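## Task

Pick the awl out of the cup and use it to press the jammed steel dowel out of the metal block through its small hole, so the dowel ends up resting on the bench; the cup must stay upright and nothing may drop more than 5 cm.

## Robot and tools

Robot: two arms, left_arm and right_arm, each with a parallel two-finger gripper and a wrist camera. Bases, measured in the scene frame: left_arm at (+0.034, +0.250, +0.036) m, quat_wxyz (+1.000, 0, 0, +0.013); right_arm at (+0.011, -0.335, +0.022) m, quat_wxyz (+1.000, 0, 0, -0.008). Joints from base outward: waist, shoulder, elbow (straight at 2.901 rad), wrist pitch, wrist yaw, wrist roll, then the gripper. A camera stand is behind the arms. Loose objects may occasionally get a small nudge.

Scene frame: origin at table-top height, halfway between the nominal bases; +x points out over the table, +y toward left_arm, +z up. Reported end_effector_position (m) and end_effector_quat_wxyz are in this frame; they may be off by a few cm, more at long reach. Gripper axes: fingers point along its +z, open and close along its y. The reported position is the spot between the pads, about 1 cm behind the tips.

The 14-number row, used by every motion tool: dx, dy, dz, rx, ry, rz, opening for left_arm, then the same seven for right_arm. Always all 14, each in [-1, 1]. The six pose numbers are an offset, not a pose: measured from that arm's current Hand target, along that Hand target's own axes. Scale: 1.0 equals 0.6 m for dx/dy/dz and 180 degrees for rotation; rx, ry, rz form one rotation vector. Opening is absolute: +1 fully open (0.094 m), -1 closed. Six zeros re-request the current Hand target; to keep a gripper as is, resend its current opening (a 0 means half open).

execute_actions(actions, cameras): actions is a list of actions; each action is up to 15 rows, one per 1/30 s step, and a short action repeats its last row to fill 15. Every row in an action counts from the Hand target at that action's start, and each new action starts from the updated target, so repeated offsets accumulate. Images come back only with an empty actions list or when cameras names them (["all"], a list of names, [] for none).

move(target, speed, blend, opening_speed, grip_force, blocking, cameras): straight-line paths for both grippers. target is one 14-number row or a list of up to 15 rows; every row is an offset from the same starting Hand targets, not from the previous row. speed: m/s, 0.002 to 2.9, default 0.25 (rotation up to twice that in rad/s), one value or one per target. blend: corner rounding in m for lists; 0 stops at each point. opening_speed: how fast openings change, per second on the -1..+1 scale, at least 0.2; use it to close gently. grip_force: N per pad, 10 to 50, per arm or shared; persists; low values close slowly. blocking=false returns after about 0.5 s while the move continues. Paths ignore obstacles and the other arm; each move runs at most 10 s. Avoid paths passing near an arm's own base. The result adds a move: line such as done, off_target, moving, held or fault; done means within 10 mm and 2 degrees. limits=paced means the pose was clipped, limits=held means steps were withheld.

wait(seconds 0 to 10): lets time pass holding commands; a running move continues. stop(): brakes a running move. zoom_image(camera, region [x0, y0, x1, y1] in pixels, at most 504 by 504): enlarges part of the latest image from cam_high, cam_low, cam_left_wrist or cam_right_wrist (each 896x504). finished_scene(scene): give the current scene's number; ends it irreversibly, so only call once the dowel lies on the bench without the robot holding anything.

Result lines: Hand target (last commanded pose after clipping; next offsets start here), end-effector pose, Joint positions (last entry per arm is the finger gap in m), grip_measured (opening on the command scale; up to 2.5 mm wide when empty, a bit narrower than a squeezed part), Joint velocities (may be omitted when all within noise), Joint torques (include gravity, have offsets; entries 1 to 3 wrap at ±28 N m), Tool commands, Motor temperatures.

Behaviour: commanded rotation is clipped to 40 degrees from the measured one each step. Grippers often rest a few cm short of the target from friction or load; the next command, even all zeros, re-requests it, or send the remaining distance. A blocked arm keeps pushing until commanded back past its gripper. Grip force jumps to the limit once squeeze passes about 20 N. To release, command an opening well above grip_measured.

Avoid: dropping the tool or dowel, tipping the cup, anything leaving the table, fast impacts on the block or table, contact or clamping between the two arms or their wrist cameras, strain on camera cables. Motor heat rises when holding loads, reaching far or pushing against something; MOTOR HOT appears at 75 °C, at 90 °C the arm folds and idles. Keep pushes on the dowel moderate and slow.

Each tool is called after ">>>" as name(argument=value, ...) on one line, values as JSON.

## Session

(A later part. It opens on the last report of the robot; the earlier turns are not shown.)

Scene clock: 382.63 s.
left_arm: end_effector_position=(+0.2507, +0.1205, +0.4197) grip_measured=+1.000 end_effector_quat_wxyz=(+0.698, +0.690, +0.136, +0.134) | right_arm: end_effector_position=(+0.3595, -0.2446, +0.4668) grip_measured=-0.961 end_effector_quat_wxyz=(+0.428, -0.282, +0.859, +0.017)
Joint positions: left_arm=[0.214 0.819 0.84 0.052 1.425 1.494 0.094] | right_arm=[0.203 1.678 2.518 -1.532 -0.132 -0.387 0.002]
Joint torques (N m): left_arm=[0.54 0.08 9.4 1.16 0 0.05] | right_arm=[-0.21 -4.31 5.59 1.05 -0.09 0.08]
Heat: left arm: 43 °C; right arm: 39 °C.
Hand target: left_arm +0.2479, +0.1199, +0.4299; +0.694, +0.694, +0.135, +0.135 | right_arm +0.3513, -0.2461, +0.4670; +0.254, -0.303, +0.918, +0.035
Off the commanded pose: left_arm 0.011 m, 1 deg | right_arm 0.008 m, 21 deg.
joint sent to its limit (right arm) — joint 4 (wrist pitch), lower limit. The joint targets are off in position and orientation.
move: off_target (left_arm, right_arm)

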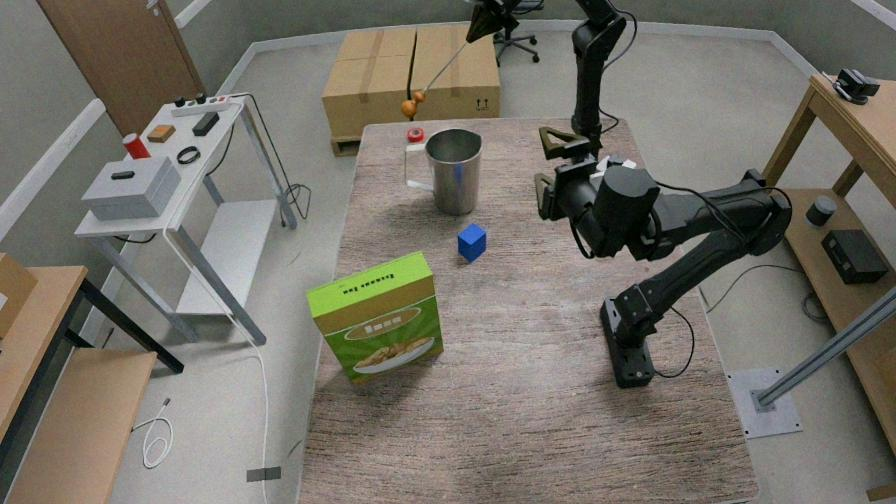

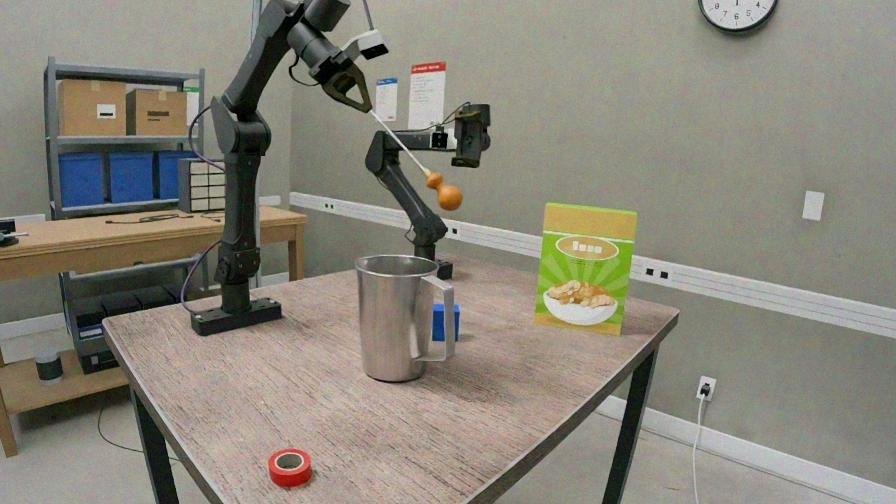

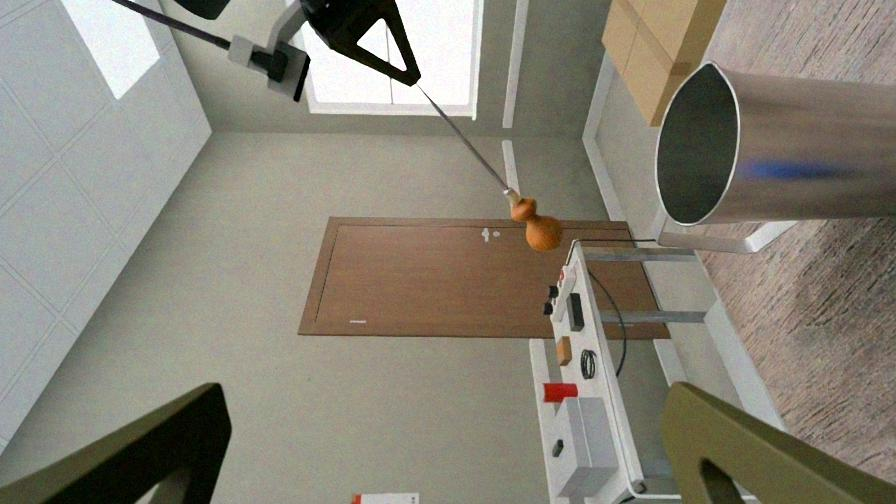

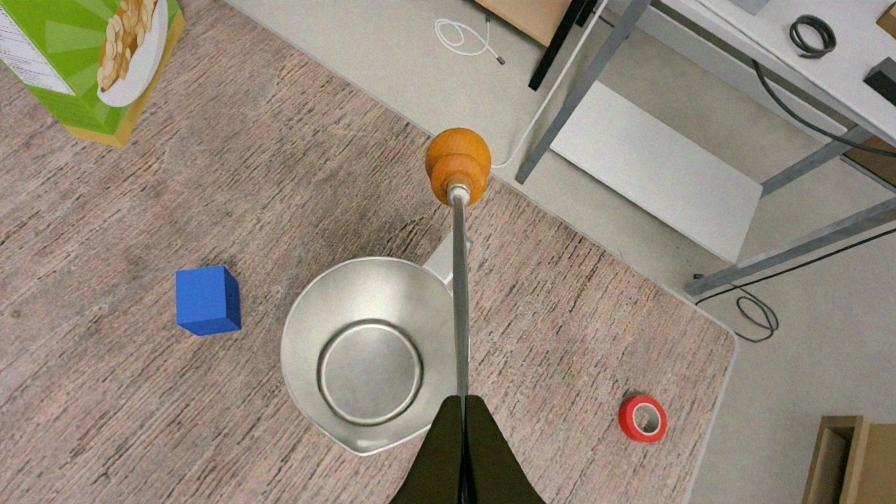

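>>> move(target=[0,0,0,0,0,0,1,0.0837,0.3135,0.184,-0.1597,-0.3367,-0.0595,-1], speed=0.25, cameras=["all"])

Scene clock: 428.10 s.
left_arm: end_effector_position=(+0.2502, +0.1204, +0.4200) grip_measured=+1.000 end_effector_quat_wxyz=(+0.697, +0.691, +0.136, +0.135) | right_arm: end_effector_position=(+0.2617, -0.0989, +0.3110) grip_measured=-0.962 end_effector_quat_wxyz=(+0.572, -0.364, +0.635, +0.371)
Joint positions: left_arm=[0.214 0.819 0.849 0.023 1.425 1.516 0.094] | right_arm=[0.437 0.936 0.603 0.241 -0.673 -0.002 0.002]
Joint torques (N m): left_arm=[0.51 0.28 9.29 1.18 0.01 0.03] | right_arm=[0.55 -1.74 6.26 2.56 -0.1 0.03]
Heat: left arm: 42 °C; right arm: 38 °C.
Hand target: left_arm +0.2479, +0.1199, +0.4299; +0.694, +0.694, +0.135, +0.135 | right_arm +0.2579, -0.0958, +0.3299; +0.600, -0.374, +0.600, +0.375
Off the commanded pose: left_arm 0.010 m, 0 deg | right_arm 0.020 m, 5 deg.
move: off_target (right_arm)

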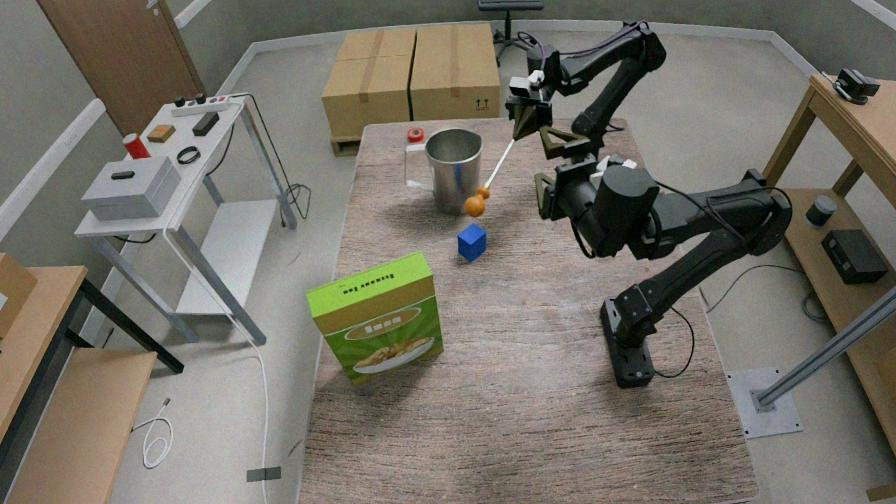

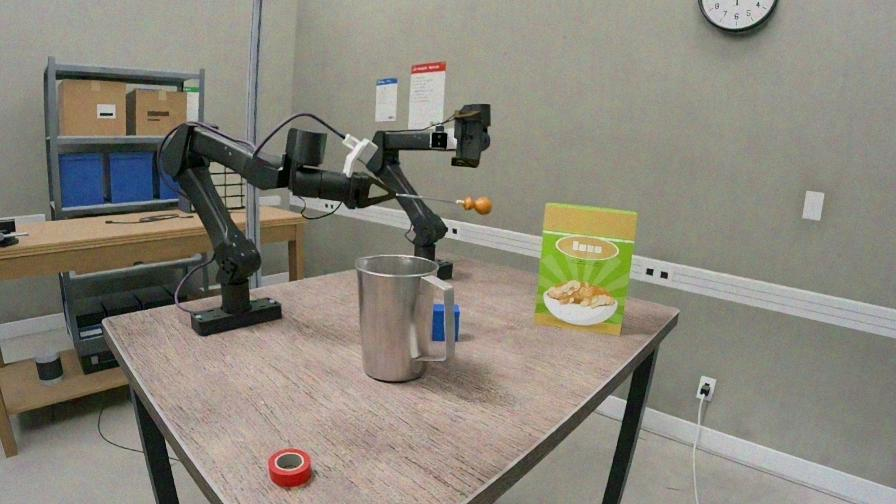

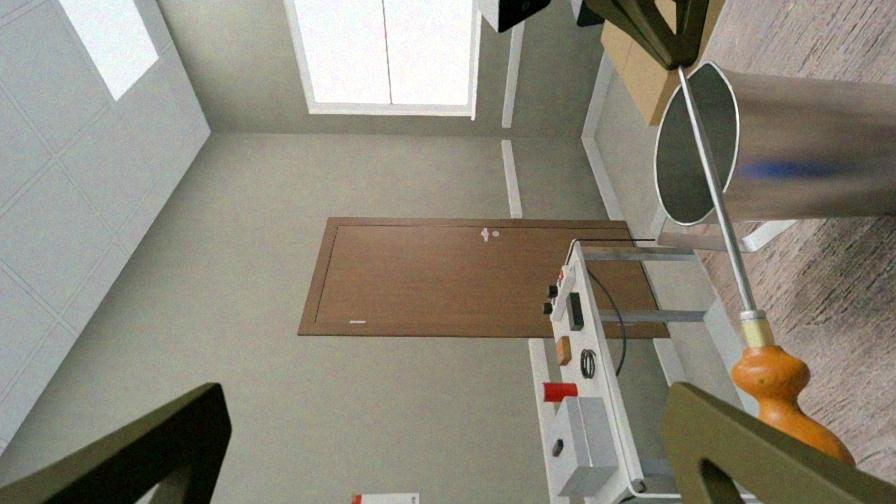

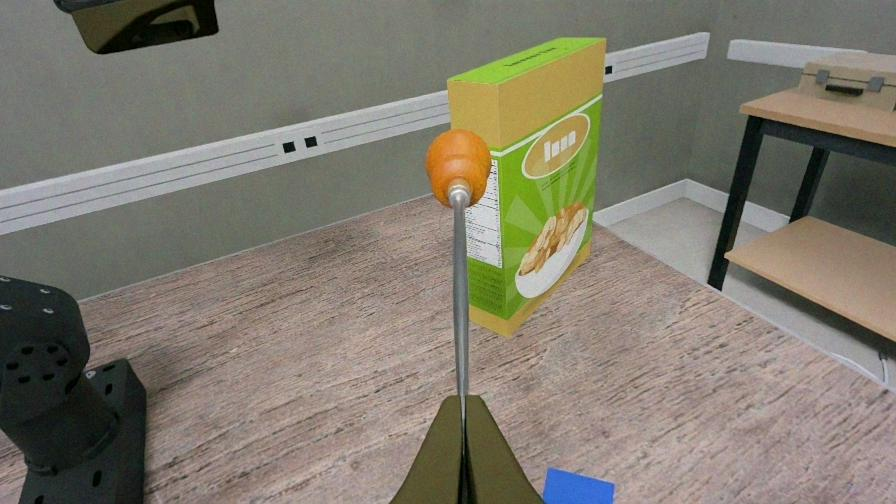

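>>> move(target=[0,-0.1917,0,0,0,-0.03,1,0,0,0,0,0,0,-1], speed=0.15, cameras=["cam_left_wrist","cam_high","cam_low"])

Scene clock: 456.63 s.
left_arm: end_effector_position=(+0.2522, +0.1212, +0.3110) grip_measured=+1.000 end_effector_quat_wxyz=(+0.695, +0.689, +0.182, +0.096) | right_arm: end_effector_position=(+0.2618, -0.0989, +0.3113) grip_measured=-0.962 end_effector_quat_wxyz=(+0.572, -0.364, +0.635, +0.371)
Joint positions: left_arm=[0.214 0.777 0.462 0.213 1.414 1.551 0.094] | right_arm=[0.437 0.936 0.603 0.243 -0.673 -0.002 0.002]
Joint torques (N m): left_arm=[0.44 -1.47 5.9 1.89 0.1 -0.15] | right_arm=[0.57 -1.72 6.17 2.56 -0.09 0.04]
Motor temperatures (°C): left_arm=[29 28 43 39 28 29 27] | right_arm=[31 32 38 39 27 26 33]
Heat: left arm: 43 °C; right arm: 39 °C.
Hand target: left_arm +0.2479, +0.1199, +0.3149; +0.700, +0.687, +0.168, +0.102 | right_arm +0.2579, -0.0958, +0.3299; +0.600, -0.374, +0.600, +0.375
Off the commanded pose: left_arm 0.006 m, 2 deg | right_arm 0.019 m, 5 deg.
move: off_target (right_arm)
Images, in order (width x height): cam_high 896x504, cam_low 896x504, cam_left_wrist 896x504.

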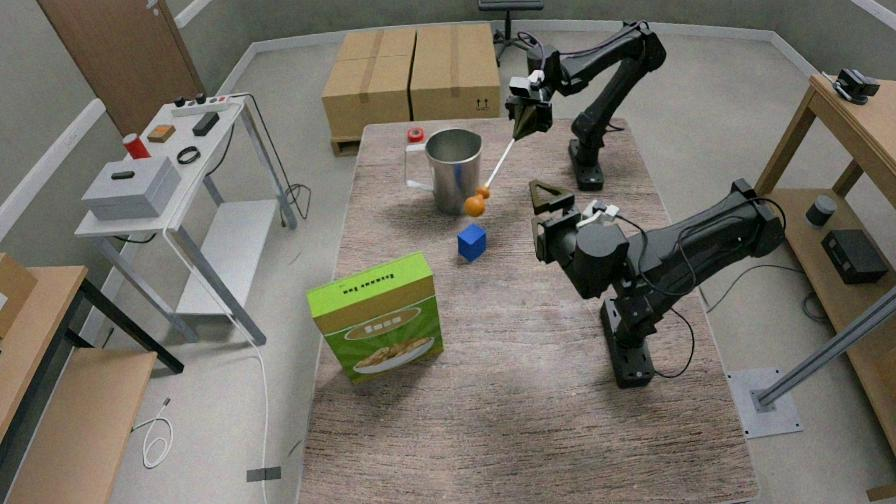

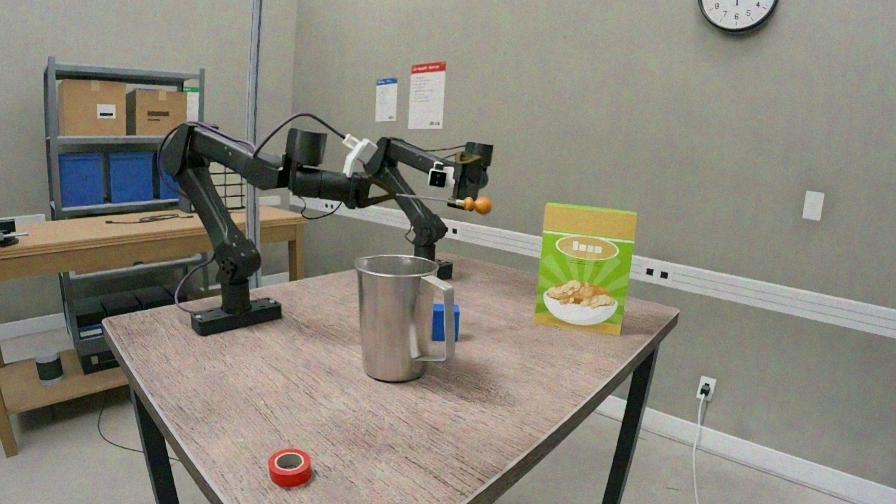

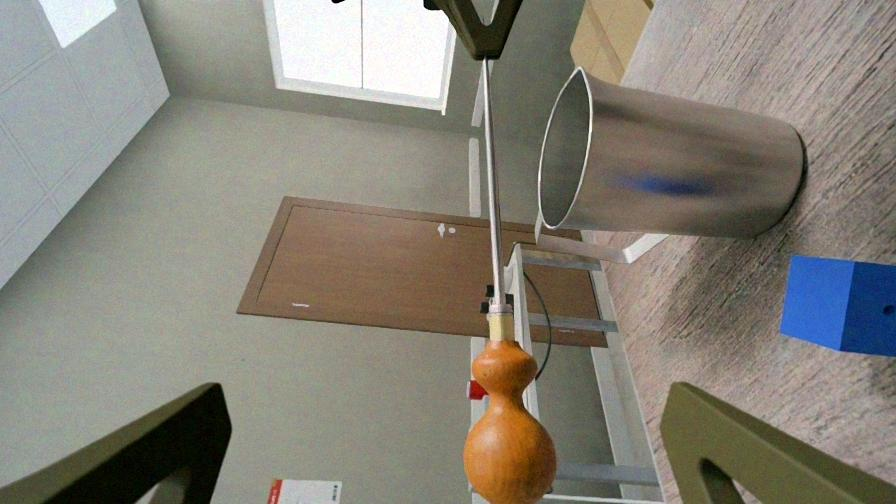

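>>> move(target=[0,-0.036,0.1167,0,0,-0.0124,1,0,0,0,0,0,0,-1], speed=0.12, cameras=["cam_left_wrist","cam_high"])

>>> zoom_image(camera="cam_high", region=[430, 50, 630, 260])

Scene clock: 482.00 s.
left_arm: end_effector_position=(+0.2729, +0.0545, +0.2891) grip_measured=+1.000 end_effector_quat_wxyz=(+0.694, +0.690, +0.187, +0.084) | right_arm: end_effector_position=(+0.2618, -0.0989, +0.3113) grip_measured=-0.962 end_effector_quat_wxyz=(+0.572, -0.364, +0.635, +0.371)
Joint positions: left_arm=[-0.197 0.923 0.404 0.478 1.014 1.46 0.094] | right_arm=[0.437 0.936 0.603 0.243 -0.673 -0.002 0.002]
Joint torques (N m): left_arm=[-0.61 -1.07 6.04 2.16 -0.05 -0.2] | right_arm=[0.58 -1.77 6.26 2.55 -0.1 0.04]
Heat: left arm: 40 °C; right arm: 41 °C.
Hand target: left_arm +0.2723, +0.0543, +0.2934; +0.701, +0.684, +0.181, +0.089 | right_arm +0.2579, -0.0958, +0.3299; +0.600, -0.374, +0.600, +0.375
Off the commanded pose: left_arm 0.004 m, 1 deg | right_arm 0.019 m, 5 deg.
move: off_target (right_arm)
Images, in order (width x height): cam_high 896x504, cam_left_wrist 896x504.

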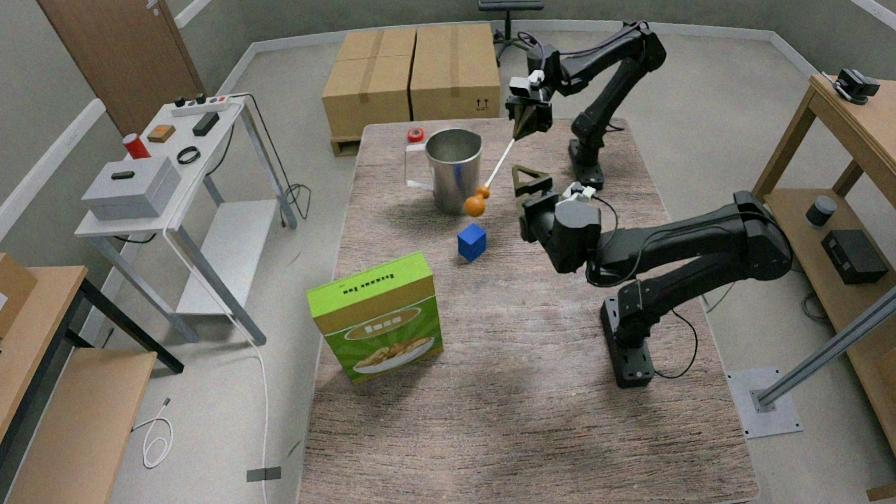

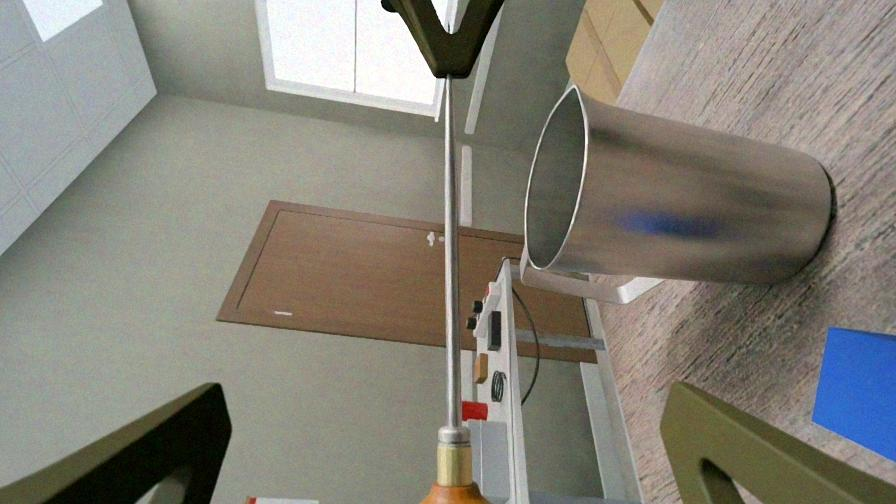

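Scaled by 2.400.

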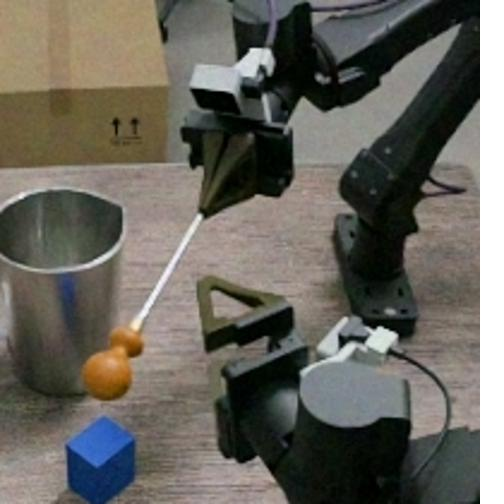

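>>> move(target=[0.0067,0,0.0583,0,0,0,1,0,0,0,0,0,0,-1], speed=0.1, cameras=["cam_left_wrist","cam_high","cam_right_wrist"])

>>> zoom_image(camera="cam_high", region=[440, 120, 560, 240])

Scene clock: 500.43 s.
left_arm: end_effector_position=(+0.2832, +0.0256, +0.2680) grip_measured=+1.000 end_effector_quat_wxyz=(+0.684, +0.698, +0.201, +0.070) | right_arm: end_effector_position=(+0.2618, -0.0989, +0.3113) grip_measured=-0.962 end_effector_quat_wxyz=(+0.572, -0.364, +0.635, +0.371)
Joint positions: left_arm=[-0.337 1.054 0.404 0.564 0.876 1.457 0.094] | right_arm=[0.437 0.936 0.603 0.243 -0.673 -0.002 0.002]
Joint torques (N m): left_arm=[-0.62 -1.59 9.66 2.3 -0.06 -0.18] | right_arm=[0.54 -1.73 6.22 2.56 -0.1 0.03]
Heat: left arm: 41 °C; right arm: 42 °C.
Hand target: left_arm +0.2891, +0.0234, +0.2929; +0.701, +0.684, +0.181, +0.089 | right_arm +0.2579, -0.0958, +0.3299; +0.600, -0.374, +0.600, +0.375
Off the commanded pose: left_arm 0.026 m, 4 deg | right_arm 0.019 m, 5 deg.
move: off_target (left_arm, right_arm)
Images, in order (width x height): cam_high 896x504, cam_left_wrist 896x504, cam_right_wrist 896x504.

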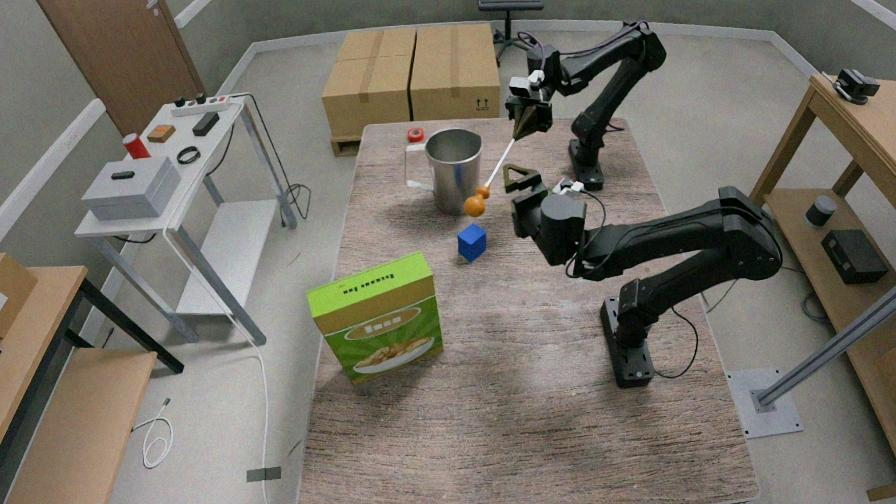

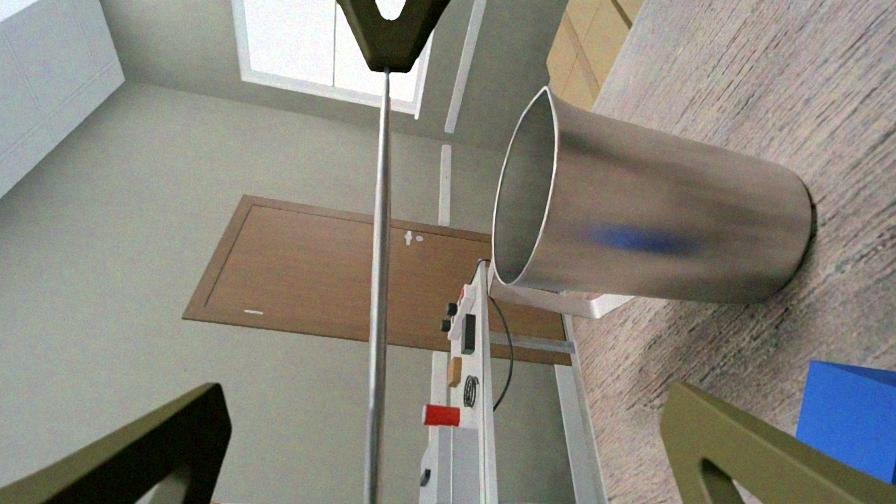

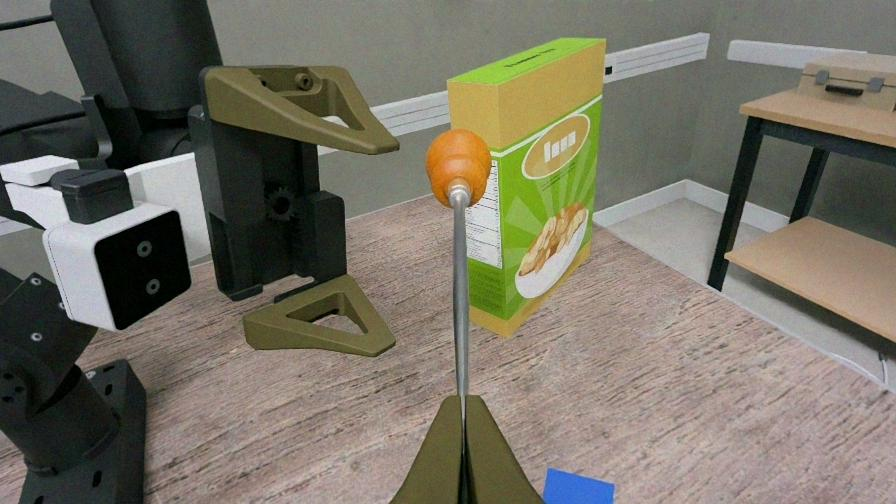

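Scaled by 4.200.

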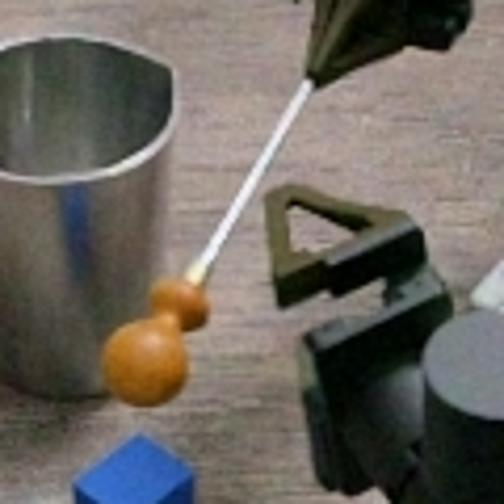

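>>> move(target=[0,0.0333,0.04,0,0,0,1,0,0,0,0,0,0,-1], speed=0.1, cameras=["cam_left_wrist","cam_high","cam_right_wrist"])

>>> zoom_image(camera="cam_high", region=[440, 120, 560, 240])

Scene clock: 508.27 s.
left_arm: end_effector_position=(+0.2973, +0.0049, +0.2959) grip_measured=+1.000 end_effector_quat_wxyz=(+0.693, +0.691, +0.187, +0.085) | right_arm: end_effector_position=(+0.2618, -0.0989, +0.3113) grip_measured=-0.962 end_effector_quat_wxyz=(+0.572, -0.364, +0.635, +0.371)
Joint positions: left_arm=[-0.412 1.116 0.516 0.564 0.797 1.456 0.094] | right_arm=[0.437 0.936 0.603 0.243 -0.673 -0.002 0.002]
Joint torques (N m): left_arm=[-0.58 -2.29 9.62 1.86 -0.04 -0.14] | right_arm=[0.59 -1.73 6.2 2.56 -0.1 0.04]
Heat: left arm: 42 °C; right arm: 42 °C.
Hand target: left_arm +0.3006, +0.0021, +0.3127; +0.701, +0.684, +0.181, +0.089 | right_arm +0.2579, -0.0958, +0.3299; +0.600, -0.374, +0.600, +0.375
Off the commanded pose: left_arm 0.017 m, 2 deg | right_arm 0.019 m, 5 deg.
move: off_target (left_arm, right_arm)
Images, in order (width x height): cam_high 896x504, cam_left_wrist 896x504, cam_right_wrist 896x504.

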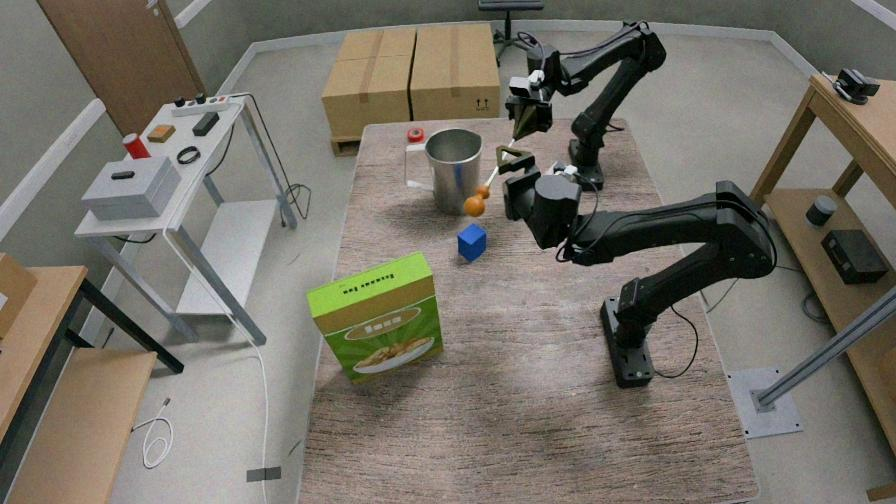

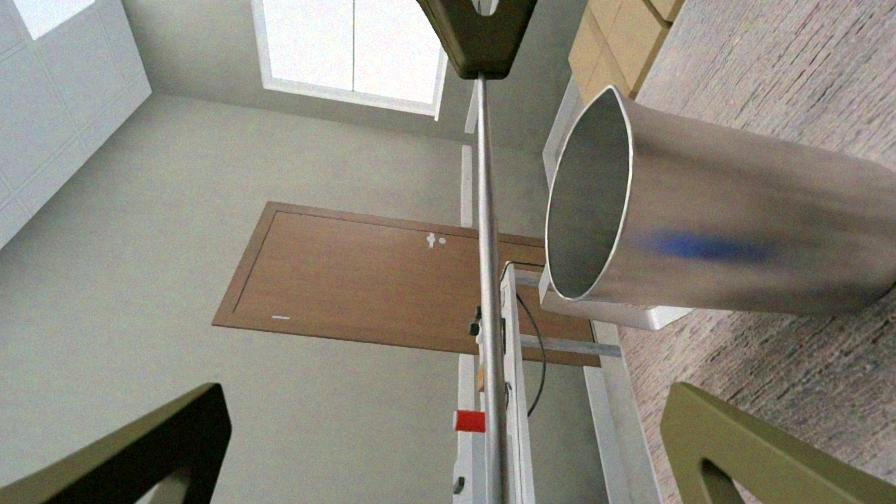

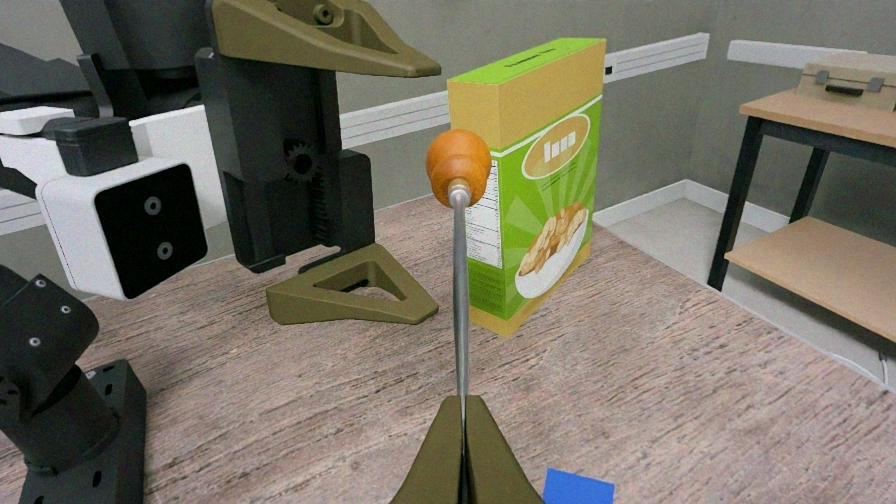

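Scaled by 4.200.

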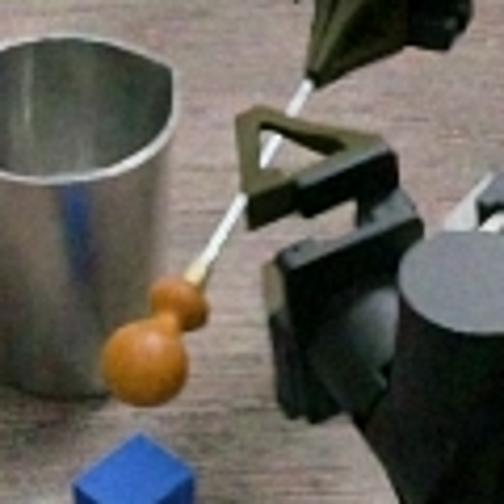

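>>> move(target=[0,-0.007,0.035,0,0,0,1,0,0,0,0,0,0,-1], speed=0.08, cameras=["cam_left_wrist","cam_right_wrist"])

>>> zoom_image(camera="cam_right_wrist", region=[380, 0, 540, 420])

Scene clock: 518.07 s.
left_arm: end_effector_position=(+0.3016, -0.0145, +0.2802) grip_measured=+1.000 end_effector_quat_wxyz=(+0.679, +0.702, +0.200, +0.070) | right_arm: end_effector_position=(+0.2618, -0.0989, +0.3113) grip_measured=-0.962 end_effector_quat_wxyz=(+0.572, -0.364, +0.635, +0.371)
Joint positions: left_arm=[-0.482 1.192 0.538 0.564 0.731 1.456 0.094] | right_arm=[0.437 0.936 0.603 0.243 -0.673 -0.002 0.002]
Joint torques (N m): left_arm=[-0.54 -2.85 9.78 2.35 -0.04 -0.15] | right_arm=[0.54 -1.74 6.19 2.57 -0.11 0.04]
Heat: left arm: 42 °C; right arm: 43 °C.
Hand target: left_arm +0.3080, -0.0176, +0.3085; +0.701, +0.684, +0.181, +0.089 | right_arm +0.2579, -0.0958, +0.3299; +0.600, -0.374, +0.600, +0.375
Off the commanded pose: left_arm 0.029 m, 5 deg | right_arm 0.019 m, 5 deg.
move: off_target (left_arm, right_arm)
Images, in order (width x height): cam_left_wrist 896x504, cam_right_wrist 896x504.

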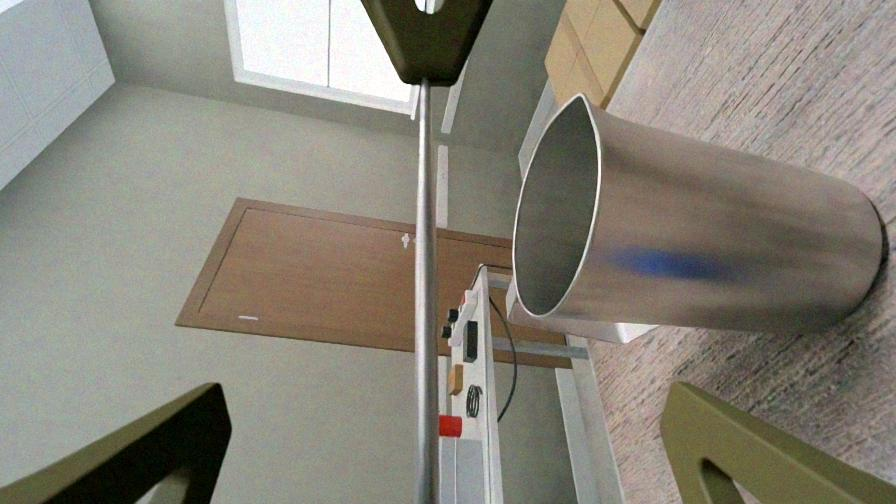

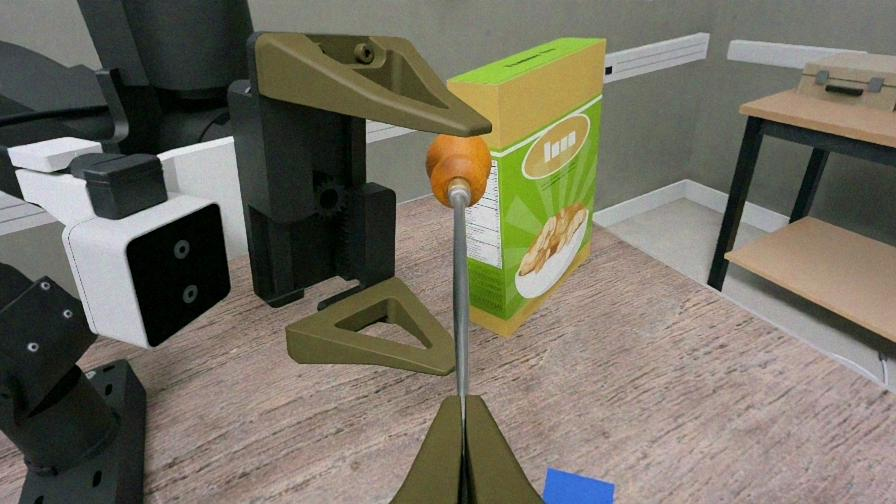

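Scaled by 1.200.

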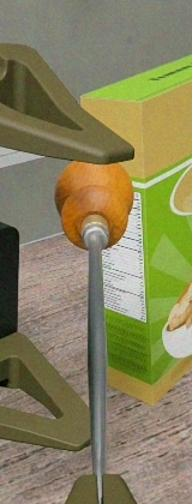

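>>> move(target=[0,0.006,0,0,0,0,-1,0,0,0,0,0,0,-1], speed=0.05, opening_speed=0.6, cameras=["cam_left_wrist","cam_right_wrist","cam_low","cam_high"])

Scene clock: 538.47 s.
left_arm: end_effector_position=(+0.3035, -0.0152, +0.2868) grip_measured=-0.909 end_effector_quat_wxyz=(+0.683, +0.699, +0.197, +0.074) | right_arm: end_effector_position=(+0.2619, -0.0989, +0.3126) grip_measured=-0.962 end_effector_quat_wxyz=(+0.574, -0.364, +0.633, +0.371)
Joint positions: left_arm=[-0.482 1.192 0.553 0.564 0.73 1.454 0.004] | right_arm=[0.437 0.936 0.603 0.249 -0.673 0 0.002]
Joint torques (N m): left_arm=[-0.42 -3.08 9.69 2.25 -0.05 -0.17] | right_arm=[0.57 -1.69 6.19 2.51 -0.1 0.03]
Motor temperatures (°C): left_arm=[29 28 42 44 28 29 27] | right_arm=[31 31 38 44 27 26 34]
Heat: left arm: 44 °C; right arm: 44 °C.
Hand target: left_arm +0.3084, -0.0174, +0.3121; +0.701, +0.684, +0.181, +0.089 | right_arm +0.2579, -0.0958, +0.3299; +0.600, -0.374, +0.600, +0.375
Off the commanded pose: left_arm 0.026 m, 4 deg | right_arm 0.018 m, 5 deg.
move: off_target (left_arm, right_arm)

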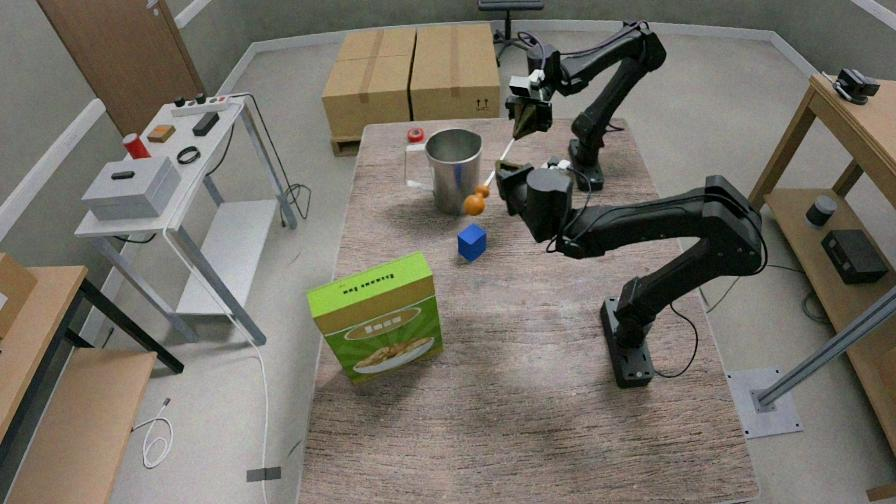

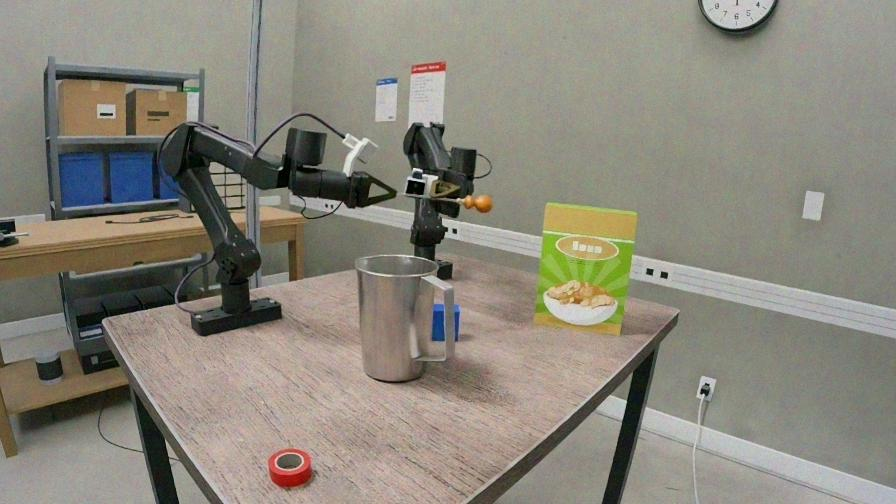

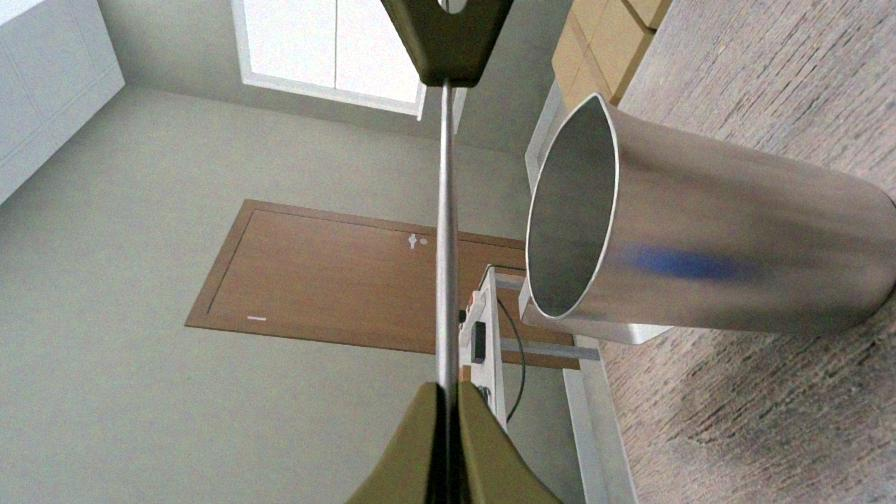

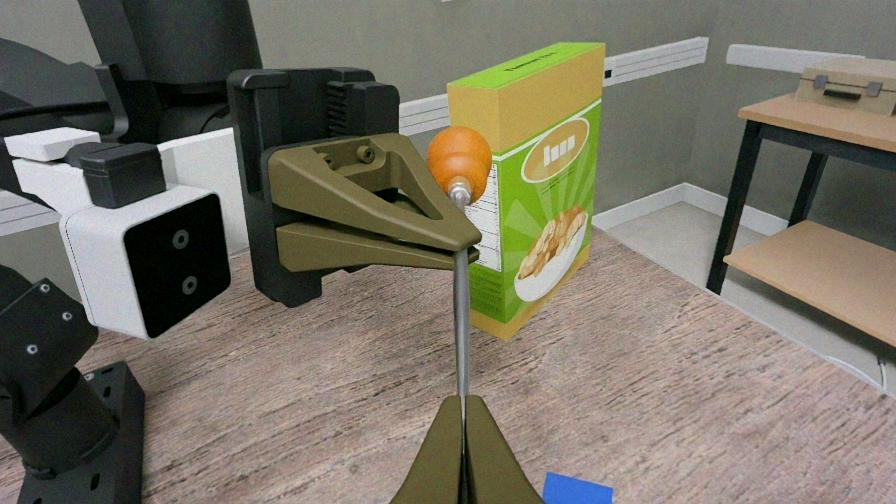

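>>> move(target=[0,0,0,0,0,0,-1,0,0,0,0,0,0,-0.4], opening_speed=0.4, cameras=["cam_left_wrist","cam_right_wrist"])

Scene clock: 557.73 s.
left_arm: end_effector_position=(+0.3035, -0.0152, +0.2868) grip_measured=-0.909 end_effector_quat_wxyz=(+0.683, +0.699, +0.197, +0.073) | right_arm: end_effector_position=(+0.2622, -0.0987, +0.3168) grip_measured=-0.402 end_effector_quat_wxyz=(+0.581, -0.365, +0.626, +0.370)
Joint positions: left_arm=[-0.482 1.192 0.553 0.564 0.73 1.453 0.004] | right_arm=[0.437 0.936 0.603 0.269 -0.673 0 0.028]
Joint torques (N m): left_arm=[-0.4 -3 9.65 2.23 -0.02 -0.11] | right_arm=[0.54 -1.59 6.19 2.31 -0.1 0.03]
Heat: left arm: 45 °C; right arm: 47 °C.
Hand target: left_arm +0.3084, -0.0174, +0.3121; +0.701, +0.684, +0.181, +0.089 | right_arm +0.2579, -0.0958, +0.3299; +0.600, -0.374, +0.600, +0.375
Off the commanded pose: left_arm 0.026 m, 4 deg | right_arm 0.014 m, 4 deg.
move: off_target (left_arm, right_arm)
Images, in order (width x height): cam_left_wrist 896x504, cam_right_wrist 896x504.

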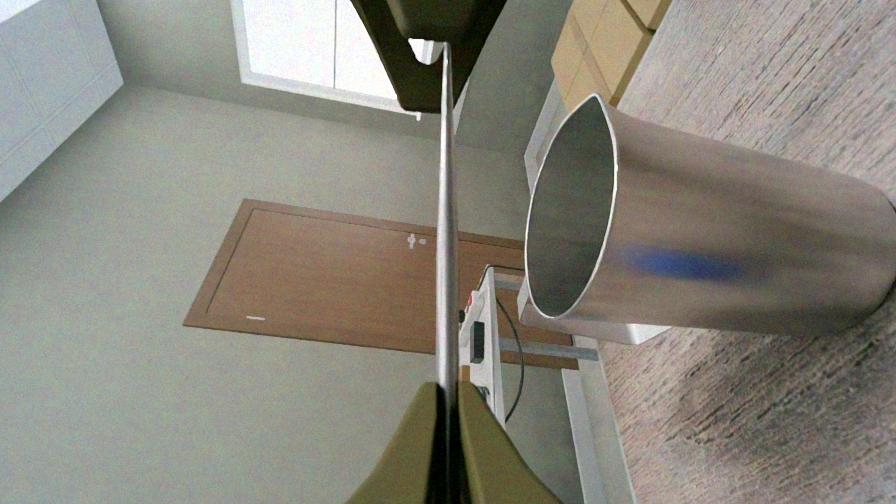

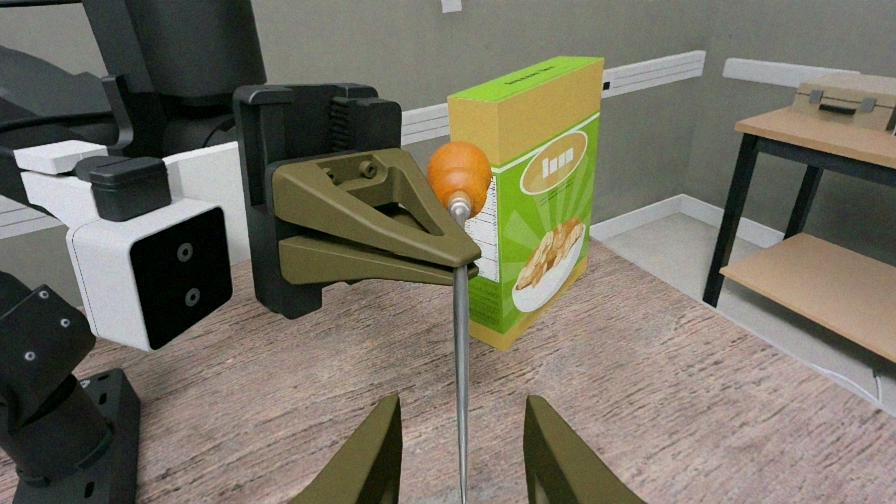

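>>> move(target=[0,0,0,0,0,0,-1,0,0,-0.25,0,0,0,-0.4], speed=0.15, cameras=["cam_left_wrist","cam_right_wrist"])

Scene clock: 563.63 s.
left_arm: end_effector_position=(+0.3035, -0.0152, +0.2868) grip_measured=-0.909 end_effector_quat_wxyz=(+0.683, +0.699, +0.197, +0.073) | right_arm: end_effector_position=(+0.1949, -0.2296, +0.3311) grip_measured=-0.402 end_effector_quat_wxyz=(+0.609, -0.358, +0.610, +0.360)
Joint positions: left_arm=[-0.482 1.192 0.553 0.564 0.73 1.453 0.004] | right_arm=[-0.489 0.528 0.479 0.18 -1.57 0.135 0.028]
Joint torques (N m): left_arm=[-0.28 -2.97 9.84 2.23 -0.05 -0.09] | right_arm=[-0.47 0.62 5.27 1.04 -0.01 0.03]
Heat: left arm: 46 °C; right arm: 46 °C.
Hand target: left_arm +0.3084, -0.0174, +0.3121; +0.701, +0.684, +0.181, +0.089 | right_arm +0.1921, -0.2306, +0.3299; +0.600, -0.374, +0.600, +0.375
Off the commanded pose: left_arm 0.026 m, 4 deg | right_arm 0.003 m, 3 deg.
joint sent to its limit (right arm) — joint 5 (wrist yaw), lower limit. The joint targets are off in orientation, not in position.
move: off_target (left_arm, right_arm)
Images, in order (width x height): cam_left_wrist 896x504, cam_right_wrist 896x504.

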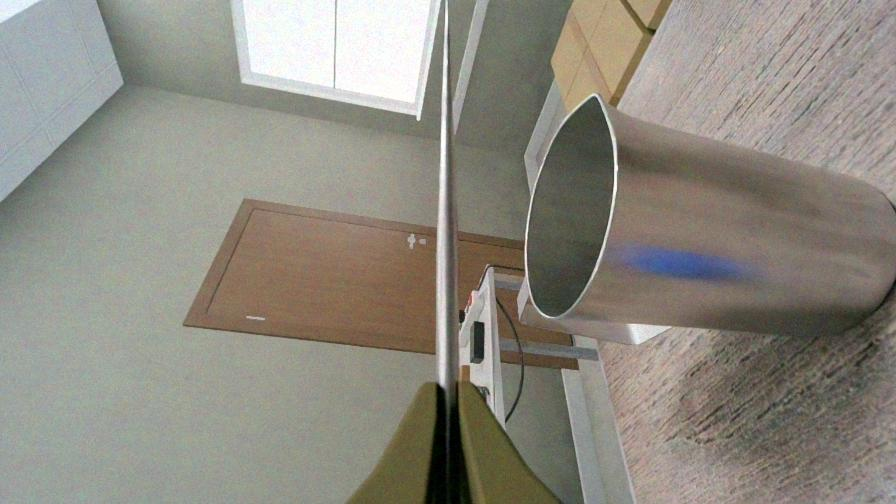

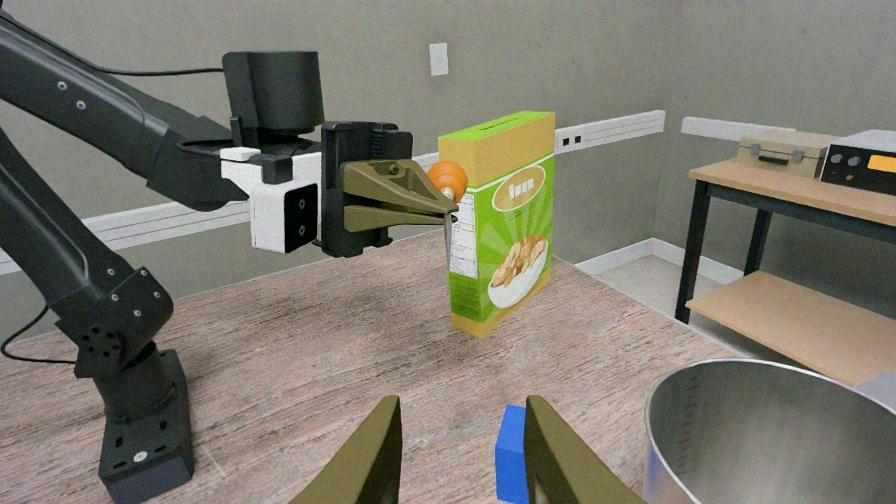

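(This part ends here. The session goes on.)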